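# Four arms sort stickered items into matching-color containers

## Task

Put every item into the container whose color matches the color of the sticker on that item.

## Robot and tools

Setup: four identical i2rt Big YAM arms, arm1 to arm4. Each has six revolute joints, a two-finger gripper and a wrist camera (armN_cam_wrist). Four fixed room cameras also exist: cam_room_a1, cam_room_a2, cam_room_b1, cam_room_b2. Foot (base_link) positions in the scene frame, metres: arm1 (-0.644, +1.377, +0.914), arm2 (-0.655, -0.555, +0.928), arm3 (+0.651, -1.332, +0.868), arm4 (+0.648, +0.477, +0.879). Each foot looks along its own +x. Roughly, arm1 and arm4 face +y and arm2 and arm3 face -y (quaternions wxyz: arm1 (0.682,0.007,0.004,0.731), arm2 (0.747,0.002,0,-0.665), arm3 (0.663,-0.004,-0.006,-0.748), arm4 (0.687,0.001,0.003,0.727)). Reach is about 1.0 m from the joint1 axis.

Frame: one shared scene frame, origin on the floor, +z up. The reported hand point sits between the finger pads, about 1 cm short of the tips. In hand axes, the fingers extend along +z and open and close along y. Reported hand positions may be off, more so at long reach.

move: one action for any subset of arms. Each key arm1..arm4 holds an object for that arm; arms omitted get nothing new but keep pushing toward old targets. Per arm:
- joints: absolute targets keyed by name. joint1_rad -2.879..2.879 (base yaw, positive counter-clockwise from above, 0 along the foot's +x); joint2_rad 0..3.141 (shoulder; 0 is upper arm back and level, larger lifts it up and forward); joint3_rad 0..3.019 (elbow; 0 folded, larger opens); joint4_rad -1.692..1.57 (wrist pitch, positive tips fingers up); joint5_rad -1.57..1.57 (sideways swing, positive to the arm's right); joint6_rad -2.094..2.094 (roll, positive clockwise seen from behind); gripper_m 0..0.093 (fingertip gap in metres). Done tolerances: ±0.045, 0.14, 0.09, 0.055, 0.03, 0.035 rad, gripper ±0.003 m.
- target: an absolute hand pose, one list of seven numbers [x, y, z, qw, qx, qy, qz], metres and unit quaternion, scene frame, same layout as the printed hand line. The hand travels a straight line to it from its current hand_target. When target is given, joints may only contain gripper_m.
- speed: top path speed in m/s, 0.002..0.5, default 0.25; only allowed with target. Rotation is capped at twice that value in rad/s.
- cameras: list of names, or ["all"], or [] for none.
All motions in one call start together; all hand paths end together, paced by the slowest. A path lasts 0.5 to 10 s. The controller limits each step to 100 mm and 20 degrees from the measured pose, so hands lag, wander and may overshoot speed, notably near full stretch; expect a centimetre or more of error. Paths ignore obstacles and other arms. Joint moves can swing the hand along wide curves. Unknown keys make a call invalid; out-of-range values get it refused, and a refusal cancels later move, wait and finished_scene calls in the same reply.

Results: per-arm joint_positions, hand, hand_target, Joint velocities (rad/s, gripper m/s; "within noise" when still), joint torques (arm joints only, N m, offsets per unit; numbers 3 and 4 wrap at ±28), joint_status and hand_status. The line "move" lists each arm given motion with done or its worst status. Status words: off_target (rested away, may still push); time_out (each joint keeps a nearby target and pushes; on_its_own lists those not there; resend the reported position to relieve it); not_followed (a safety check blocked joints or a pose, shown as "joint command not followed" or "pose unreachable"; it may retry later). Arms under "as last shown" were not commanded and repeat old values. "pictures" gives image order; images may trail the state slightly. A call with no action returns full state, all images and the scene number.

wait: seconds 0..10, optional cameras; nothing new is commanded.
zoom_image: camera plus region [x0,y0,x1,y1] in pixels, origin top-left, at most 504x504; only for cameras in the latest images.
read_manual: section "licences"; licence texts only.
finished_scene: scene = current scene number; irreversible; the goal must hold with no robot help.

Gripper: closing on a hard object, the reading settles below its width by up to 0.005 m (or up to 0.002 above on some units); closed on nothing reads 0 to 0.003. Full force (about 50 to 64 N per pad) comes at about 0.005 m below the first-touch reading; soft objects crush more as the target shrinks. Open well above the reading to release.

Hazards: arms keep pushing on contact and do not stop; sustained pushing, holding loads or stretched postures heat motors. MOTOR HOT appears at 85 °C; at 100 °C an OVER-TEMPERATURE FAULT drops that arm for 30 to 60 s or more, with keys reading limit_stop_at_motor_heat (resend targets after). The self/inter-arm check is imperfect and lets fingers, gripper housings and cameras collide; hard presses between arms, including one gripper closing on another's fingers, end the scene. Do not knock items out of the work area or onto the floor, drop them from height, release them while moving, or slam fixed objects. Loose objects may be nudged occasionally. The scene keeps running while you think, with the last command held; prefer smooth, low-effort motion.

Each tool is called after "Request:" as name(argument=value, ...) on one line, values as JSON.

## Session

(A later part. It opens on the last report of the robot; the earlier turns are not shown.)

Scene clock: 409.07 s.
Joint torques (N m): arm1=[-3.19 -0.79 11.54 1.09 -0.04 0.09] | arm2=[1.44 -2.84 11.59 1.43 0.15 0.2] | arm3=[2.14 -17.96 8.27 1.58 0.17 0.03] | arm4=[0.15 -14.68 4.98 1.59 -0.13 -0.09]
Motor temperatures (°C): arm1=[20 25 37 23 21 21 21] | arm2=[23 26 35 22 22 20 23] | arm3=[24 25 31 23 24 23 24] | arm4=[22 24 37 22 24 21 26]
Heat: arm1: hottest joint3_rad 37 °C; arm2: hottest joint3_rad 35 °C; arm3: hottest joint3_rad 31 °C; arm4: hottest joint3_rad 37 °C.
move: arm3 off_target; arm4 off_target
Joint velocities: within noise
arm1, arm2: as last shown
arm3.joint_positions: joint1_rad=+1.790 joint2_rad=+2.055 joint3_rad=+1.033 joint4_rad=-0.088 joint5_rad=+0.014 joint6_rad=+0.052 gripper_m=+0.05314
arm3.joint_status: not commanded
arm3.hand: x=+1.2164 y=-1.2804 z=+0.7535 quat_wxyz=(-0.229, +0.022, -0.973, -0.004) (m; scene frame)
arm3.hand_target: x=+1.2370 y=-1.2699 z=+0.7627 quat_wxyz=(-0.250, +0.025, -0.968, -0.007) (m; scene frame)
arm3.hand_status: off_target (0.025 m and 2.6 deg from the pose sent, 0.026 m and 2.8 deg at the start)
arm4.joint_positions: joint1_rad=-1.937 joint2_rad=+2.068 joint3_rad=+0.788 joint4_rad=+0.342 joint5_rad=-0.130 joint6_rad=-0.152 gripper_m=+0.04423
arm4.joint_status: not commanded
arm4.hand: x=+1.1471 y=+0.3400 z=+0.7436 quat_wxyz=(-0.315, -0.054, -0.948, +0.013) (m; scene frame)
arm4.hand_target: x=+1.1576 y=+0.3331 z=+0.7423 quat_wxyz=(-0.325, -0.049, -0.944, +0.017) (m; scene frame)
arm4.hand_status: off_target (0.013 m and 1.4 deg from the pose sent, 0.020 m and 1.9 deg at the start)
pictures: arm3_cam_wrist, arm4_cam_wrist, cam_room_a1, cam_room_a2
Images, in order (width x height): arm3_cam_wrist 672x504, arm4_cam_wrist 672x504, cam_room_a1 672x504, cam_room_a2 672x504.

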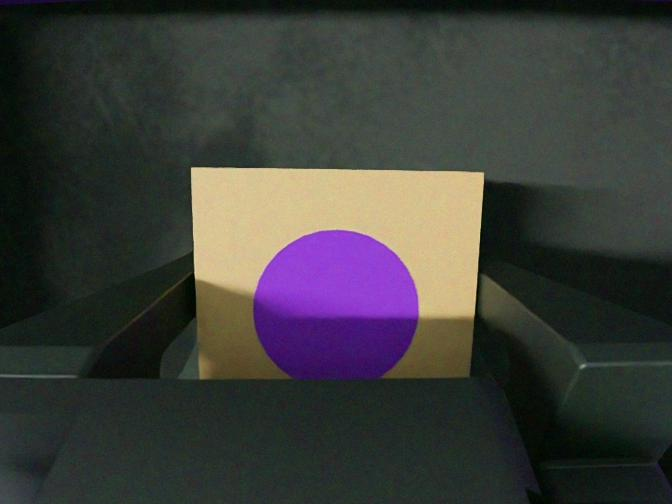

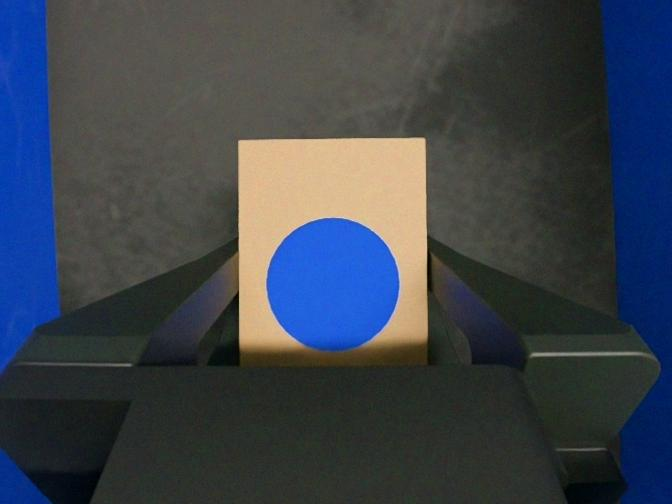

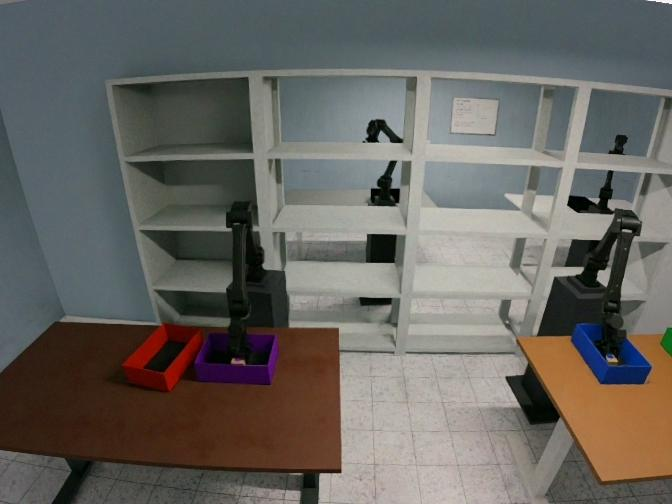

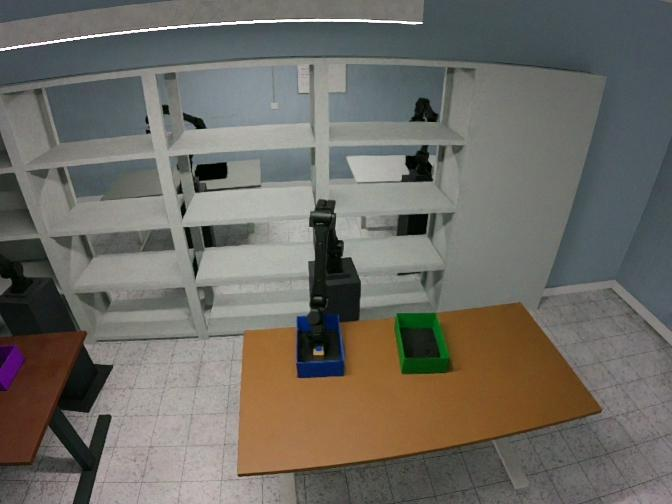

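Request:
move(arm3={"target": [1.238, -1.270, 0.750, 0.2503, -0.0254, 0.9678, 0.0066], "speed": 0.06}, arm4={"target": [1.158, 0.333, 0.732, 0.3251, 0.0495, 0.9442, -0.0170], "speed": 0.06})

Request:
move(arm3={"target": [1.238, -1.270, 0.741, 0.2503, -0.0254, 0.9678, 0.0066], "speed": 0.06}, arm4={"target": [1.158, 0.333, 0.723, 0.3251, 0.0495, 0.9442, -0.0170], "speed": 0.06}, cameras=["cam_room_a1", "cam_room_a2"])

Request:
zoom_image(camera="cam_room_a2", region=[270, 300, 370, 390])

Scene clock: 415.33 s.
Joint torques (N m): arm1=[-3.02 -0.62 11.36 0.98 -0.04 0.07] | arm2=[1.55 -2.61 11.59 1.44 0.15 0.21] | arm3=[1.9 -17.08 7.88 1.5 0.17 0.02] | arm4=[0.03 -13.16 4.67 1.31 -0.11 -0.06]
Motor temperatures (°C): arm1=[20 25 37 23 21 21 21] | arm2=[23 26 35 22 22 20 23] | arm3=[24 25 31 23 24 23 24] | arm4=[22 24 36 22 24 21 26]
Heat: arm1: hottest joint3_rad 37 °C; arm2: hottest joint3_rad 35 °C; arm3: hottest joint3_rad 31 °C; arm4: hottest joint3_rad 36 °C.
move: arm3 off_target; arm4 off_target
Joint velocities: within noise
arm1, arm2: as last shown
arm3.joint_positions: joint1_rad=+1.790 joint2_rad=+2.072 joint3_rad=+1.040 joint4_rad=-0.060 joint5_rad=+0.014 joint6_rad=+0.053 gripper_m=+0.05314
arm3.joint_status: not commanded
arm3.hand: x=+1.2224 y=-1.2797 z=+0.7496 quat_wxyz=(-0.238, +0.022, -0.971, -0.004) (m; scene frame)
arm3.hand_target: x=+1.2374 y=-1.2698 z=+0.7505 quat_wxyz=(-0.250, +0.025, -0.968, -0.007) (m; scene frame)
arm3.hand_status: off_target (0.018 m and 1.6 deg from the pose sent, 0.024 m and 2.6 deg at the start)
arm4.joint_positions: joint1_rad=-1.937 joint2_rad=+2.085 joint3_rad=+0.800 joint4_rad=+0.373 joint5_rad=-0.131 joint6_rad=-0.153 gripper_m=+0.04423
arm4.joint_status: not commanded
arm4.hand: x=+1.1545 y=+0.3377 z=+0.7422 quat_wxyz=(-0.326, -0.052, -0.944, +0.016) (m; scene frame)
arm4.hand_target: x=+1.1576 y=+0.3332 z=+0.7323 quat_wxyz=(-0.325, -0.050, -0.944, +0.017) (m; scene frame)
arm4.hand_status: off_target (0.012 m and 0.4 deg from the pose sent, 0.017 m and 1.4 deg at the start)
pictures: none

Scene clock: 416.30 s.
Joint torques (N m): arm1=[-2.96 -0.62 11.48 0.85 -0.04 0.06] | arm2=[1.38 -2.73 11.56 1.43 0.16 0.2] | arm3=[2.2 -16.09 7.5 1.47 0.15 0.01] | arm4=[0.15 -12.86 4.38 1.43 -0.1 -0.03]
Motor temperatures (°C): arm1=[20 25 37 23 21 21 21] | arm2=[23 26 35 22 22 20 23] | arm3=[24 25 31 23 24 23 24] | arm4=[22 24 36 22 24 21 26]
Heat: arm1: hottest joint3_rad 37 °C; arm2: hottest joint3_rad 35 °C; arm3: hottest joint3_rad 31 °C; arm4: hottest joint3_rad 36 °C.
move: arm3 off_target; arm4 off_target
Joint velocities: within noise
arm1, arm2: as last shown
arm3.joint_positions: joint1_rad=+1.790 joint2_rad=+2.080 joint3_rad=+1.047 joint4_rad=-0.040 joint5_rad=+0.015 joint6_rad=+0.053 gripper_m=+0.05314
arm3.joint_status: not commanded
arm3.hand: x=+1.2285 y=-1.2792 z=+0.7494 quat_wxyz=(-0.247, +0.022, -0.969, -0.005) (m; scene frame)
arm3.hand_target: x=+1.2372 y=-1.2700 z=+0.7412 quat_wxyz=(-0.250, +0.026, -0.968, -0.007) (m; scene frame)
arm3.hand_status: off_target (0.016 m and 0.6 deg from the pose sent, 0.020 m and 1.6 deg at the start)
arm4.joint_positions: joint1_rad=-1.937 joint2_rad=+2.098 joint3_rad=+0.808 joint4_rad=+0.397 joint5_rad=-0.131 joint6_rad=-0.155 gripper_m=+0.04423
arm4.joint_status: not commanded
arm4.hand: x=+1.1601 y=+0.3359 z=+0.7417 quat_wxyz=(-0.335, -0.051, -0.941, +0.018) (m; scene frame)
arm4.hand_target: x=+1.1572 y=+0.3333 z=+0.7236 quat_wxyz=(-0.325, -0.049, -0.944, +0.017) (m; scene frame)
arm4.hand_status: off_target (0.019 m and 1.2 deg from the pose sent, 0.020 m and 0.4 deg at the start)
pictures: cam_room_a1, cam_room_a2
Images, in order (width x height): cam_room_a1 672x504, cam_room_a2 672x504.

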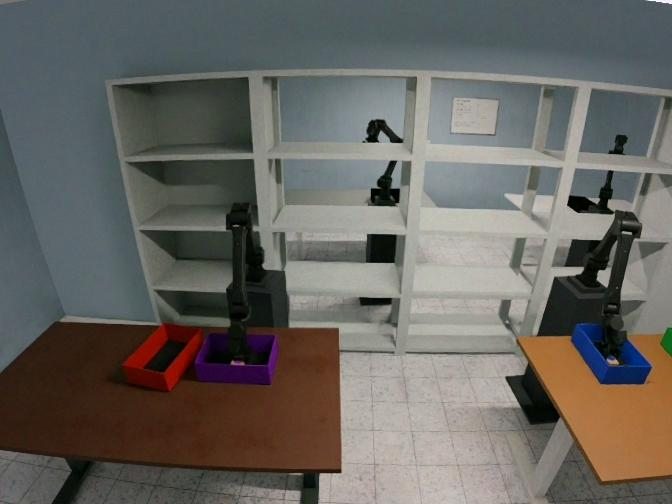

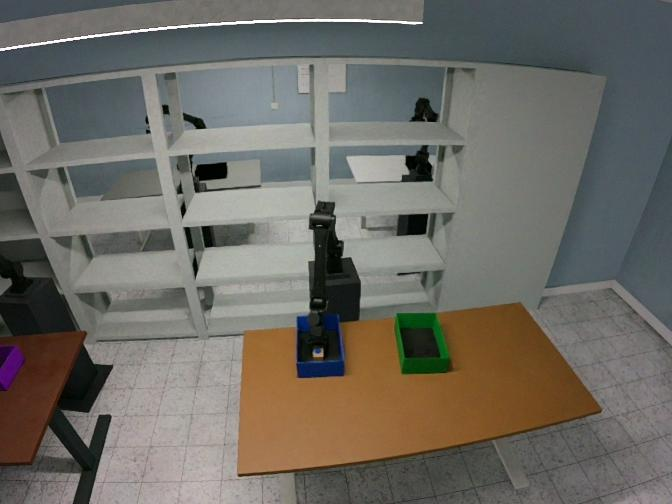

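Scaled by 5.040.

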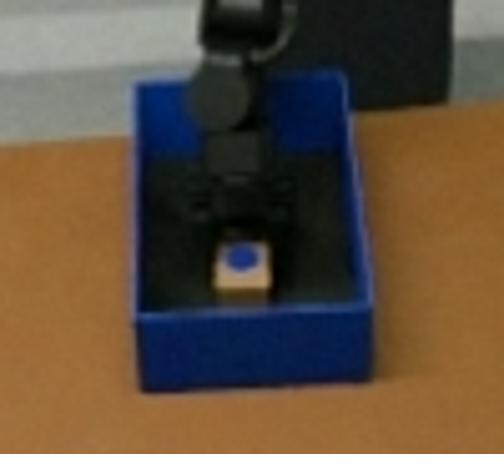

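Both contacted the floor. Release and retreat.

Request:
move(arm3={"target": [1.235, -1.270, 0.752, 0.2503, -0.0254, 0.9678, 0.0066], "speed": 0.06, "joints": {"gripper_m": 0.082}}, arm4={"target": [1.157, 0.333, 0.735, 0.3251, 0.0495, 0.9442, -0.0170], "speed": 0.06, "joints": {"gripper_m": 0.075}}, cameras=["arm3_cam_wrist", "arm4_cam_wrist"])

Request:
move(arm3={"target": [1.15, -1.275, 0.98, 0.2503, -0.0254, 0.9678, 0.0066], "speed": 0.2}, arm4={"target": [1.08, 0.345, 0.95, 0.3251, 0.0495, 0.9442, -0.0170], "speed": 0.2}, cameras=["arm3_cam_wrist", "arm4_cam_wrist", "cam_room_a1", "cam_room_a2"])

Scene clock: 422.33 s.
Joint torques (N m): arm1=[-3.08 -0.62 11.22 1.06 -0.08 0.05] | arm2=[1.38 -2.73 11.6 1.4 0.16 0.21] | arm3=[1.96 -19.49 6.53 0.65 0.14 0.01] | arm4=[0.15 -16.5 3.47 0.42 0.02 -0.06]
Motor temperatures (°C): arm1=[20 24 37 23 21 21 21] | arm2=[23 26 35 22 22 20 23] | arm3=[24 25 31 23 24 23 24] | arm4=[22 24 35 22 24 21 26]
Heat: arm1: hottest joint3_rad 37 °C; arm2: hottest joint3_rad 35 °C; arm3: hottest joint3_rad 31 °C; arm4: hottest joint3_rad 35 °C.
move: arm3 off_target; arm4 done
Joint velocities: within noise
arm1, arm2: as last shown
arm3.joint_positions: joint1_rad=+1.790 joint2_rad=+2.088 joint3_rad=+1.047 joint4_rad=-0.039 joint5_rad=+0.015 joint6_rad=+0.054 gripper_m=+0.08196
arm3.joint_status: all done
arm3.hand: x=+1.2267 y=-1.2793 z=+0.7452 quat_wxyz=(-0.243, +0.022, -0.970, -0.005) (m; scene frame)
arm3.hand_target: x=+1.2347 y=-1.2699 z=+0.7521 quat_wxyz=(-0.250, +0.026, -0.968, -0.007) (m; scene frame)
arm3.hand_status: off_target (0.014 m and 1.0 deg from the pose sent, 0.011 m and 0.6 deg at the start)
arm4.joint_positions: joint1_rad=-1.937 joint2_rad=+2.107 joint3_rad=+0.809 joint4_rad=+0.397 joint5_rad=-0.135 joint6_rad=-0.158 gripper_m=+0.07491
arm4.joint_status: all done
arm4.hand: x=+1.1583 y=+0.3372 z=+0.7373 quat_wxyz=(-0.331, -0.049, -0.942, +0.016) (m; scene frame)
arm4.hand_target: x=+1.1569 y=+0.3330 z=+0.7350 quat_wxyz=(-0.325, -0.050, -0.944, +0.017) (m; scene frame)
arm4.hand_status: done (0.005 m and 0.8 deg from the pose sent, 0.008 m and 1.2 deg at the start)
pictures: arm3_cam_wrist, arm4_cam_wrist
Images, in order (width x height): arm3_cam_wrist 672x504, arm4_cam_wrist 672x504.

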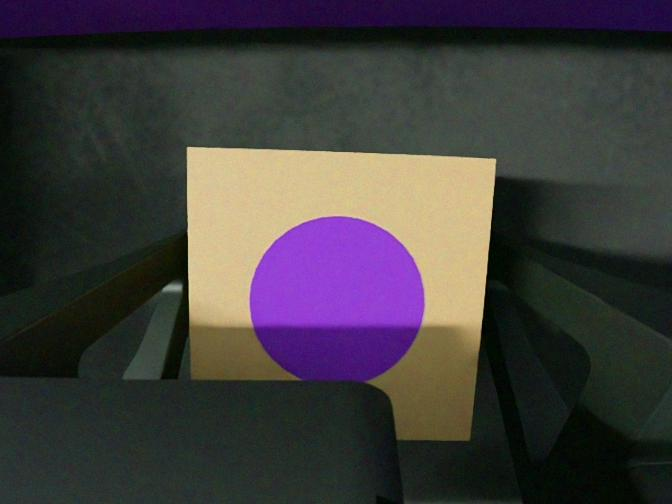

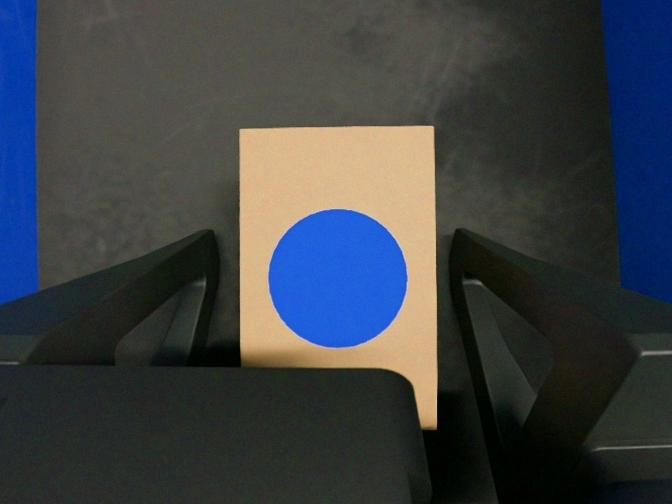

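Scene clock: 424.20 s.
Joint torques (N m): arm1=[-2.55 -1.14 11.43 1.02 -0.07 0.1] | arm2=[1.26 -2.67 11.58 1.43 0.15 0.21] | arm3=[2.2 -12.45 9.01 0.66 0.15 0.02] | arm4=[0.03 -9.99 7.46 0.69 -0.12 -0.05]
Motor temperatures (°C): arm1=[20 24 37 23 21 21 21] | arm2=[23 26 35 22 22 20 23] | arm3=[24 25 31 23 24 23 24] | arm4=[22 24 35 22 24 21 26]
Heat: arm1: hottest joint3_rad 37 °C; arm2: hottest joint3_rad 35 °C; arm3: hottest joint3_rad 31 °C; arm4: hottest joint3_rad 35 °C.
move: arm3 done; arm4 done
Joint velocities: within noise
arm1, arm2: as last shown
arm3.joint_positions: joint1_rad=+1.794 joint2_rad=+1.455 joint3_rad=+0.948 joint4_rad=-0.553 joint5_rad=+0.017 joint6_rad=+0.056 gripper_m=+0.08196
arm3.joint_status: not commanded
arm3.hand: x=+1.1491 y=-1.2821 z=+0.9802 quat_wxyz=(-0.253, +0.022, -0.967, -0.005) (m; scene frame)
arm3.hand_target: x=+1.1499 y=-1.2751 z=+0.9800 quat_wxyz=(-0.250, +0.025, -0.968, -0.007) (m; scene frame)
arm3.hand_status: done (0.007 m and 0.5 deg from the pose sent, 0.247 m and 1.0 deg at the start)
arm4.joint_positions: joint1_rad=-1.978 joint2_rad=+1.360 joint3_rad=+0.656 joint4_rad=-0.205 joint5_rad=-0.155 joint6_rad=-0.183 gripper_m=+0.07491
arm4.joint_status: not commanded
arm4.hand: x=+1.0810 y=+0.3474 z=+0.9510 quat_wxyz=(-0.329, -0.053, -0.943, +0.017) (m; scene frame)
arm4.hand_target: x=+1.0799 y=+0.3450 z=+0.9500 quat_wxyz=(-0.325, -0.050, -0.944, +0.017) (m; scene frame)
arm4.hand_status: done (0.003 m and 0.7 deg from the pose sent, 0.227 m and 0.8 deg at the start)
pictures: arm3_cam_wrist, arm4_cam_wrist, cam_room_a1, cam_room_a2
Images, in order (width x height): arm3_cam_wrist 672x504, arm4_cam_wrist 672x504, cam_room_a1 672x504, cam_room_a2 672x504.

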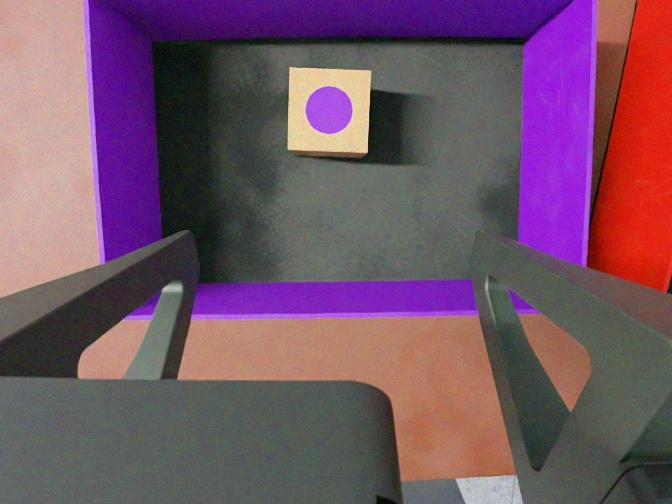

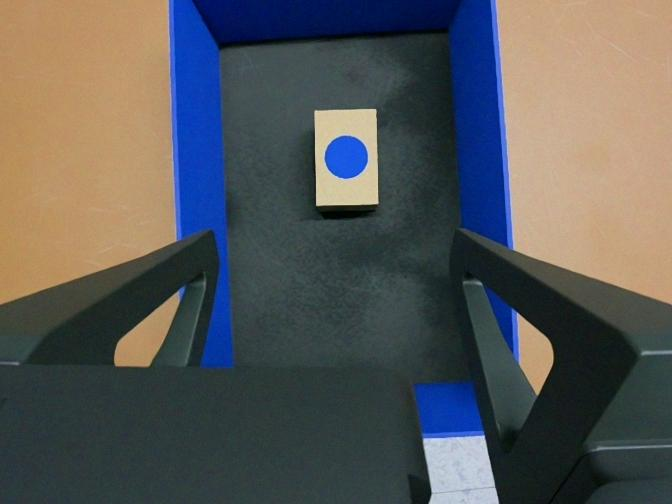

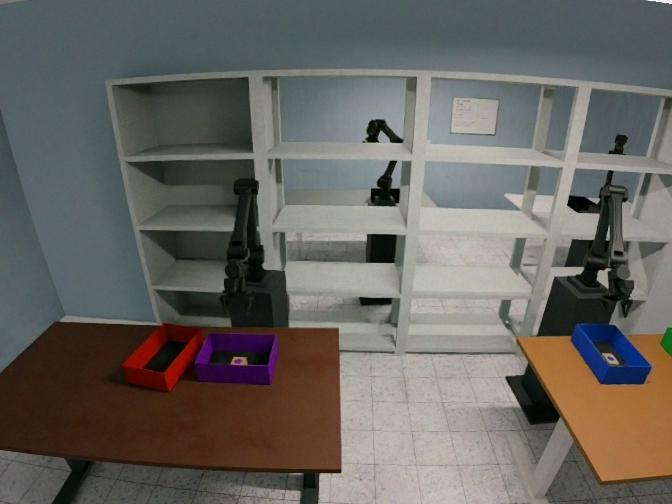

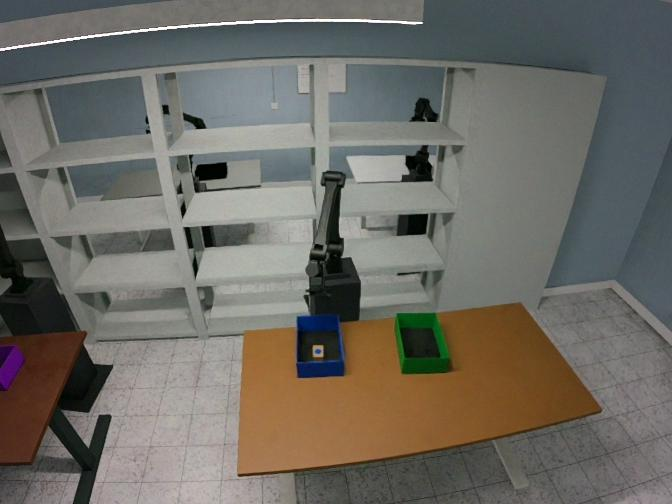

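Request:
finished_scene(scene=2)

The scene is finished: the task was done.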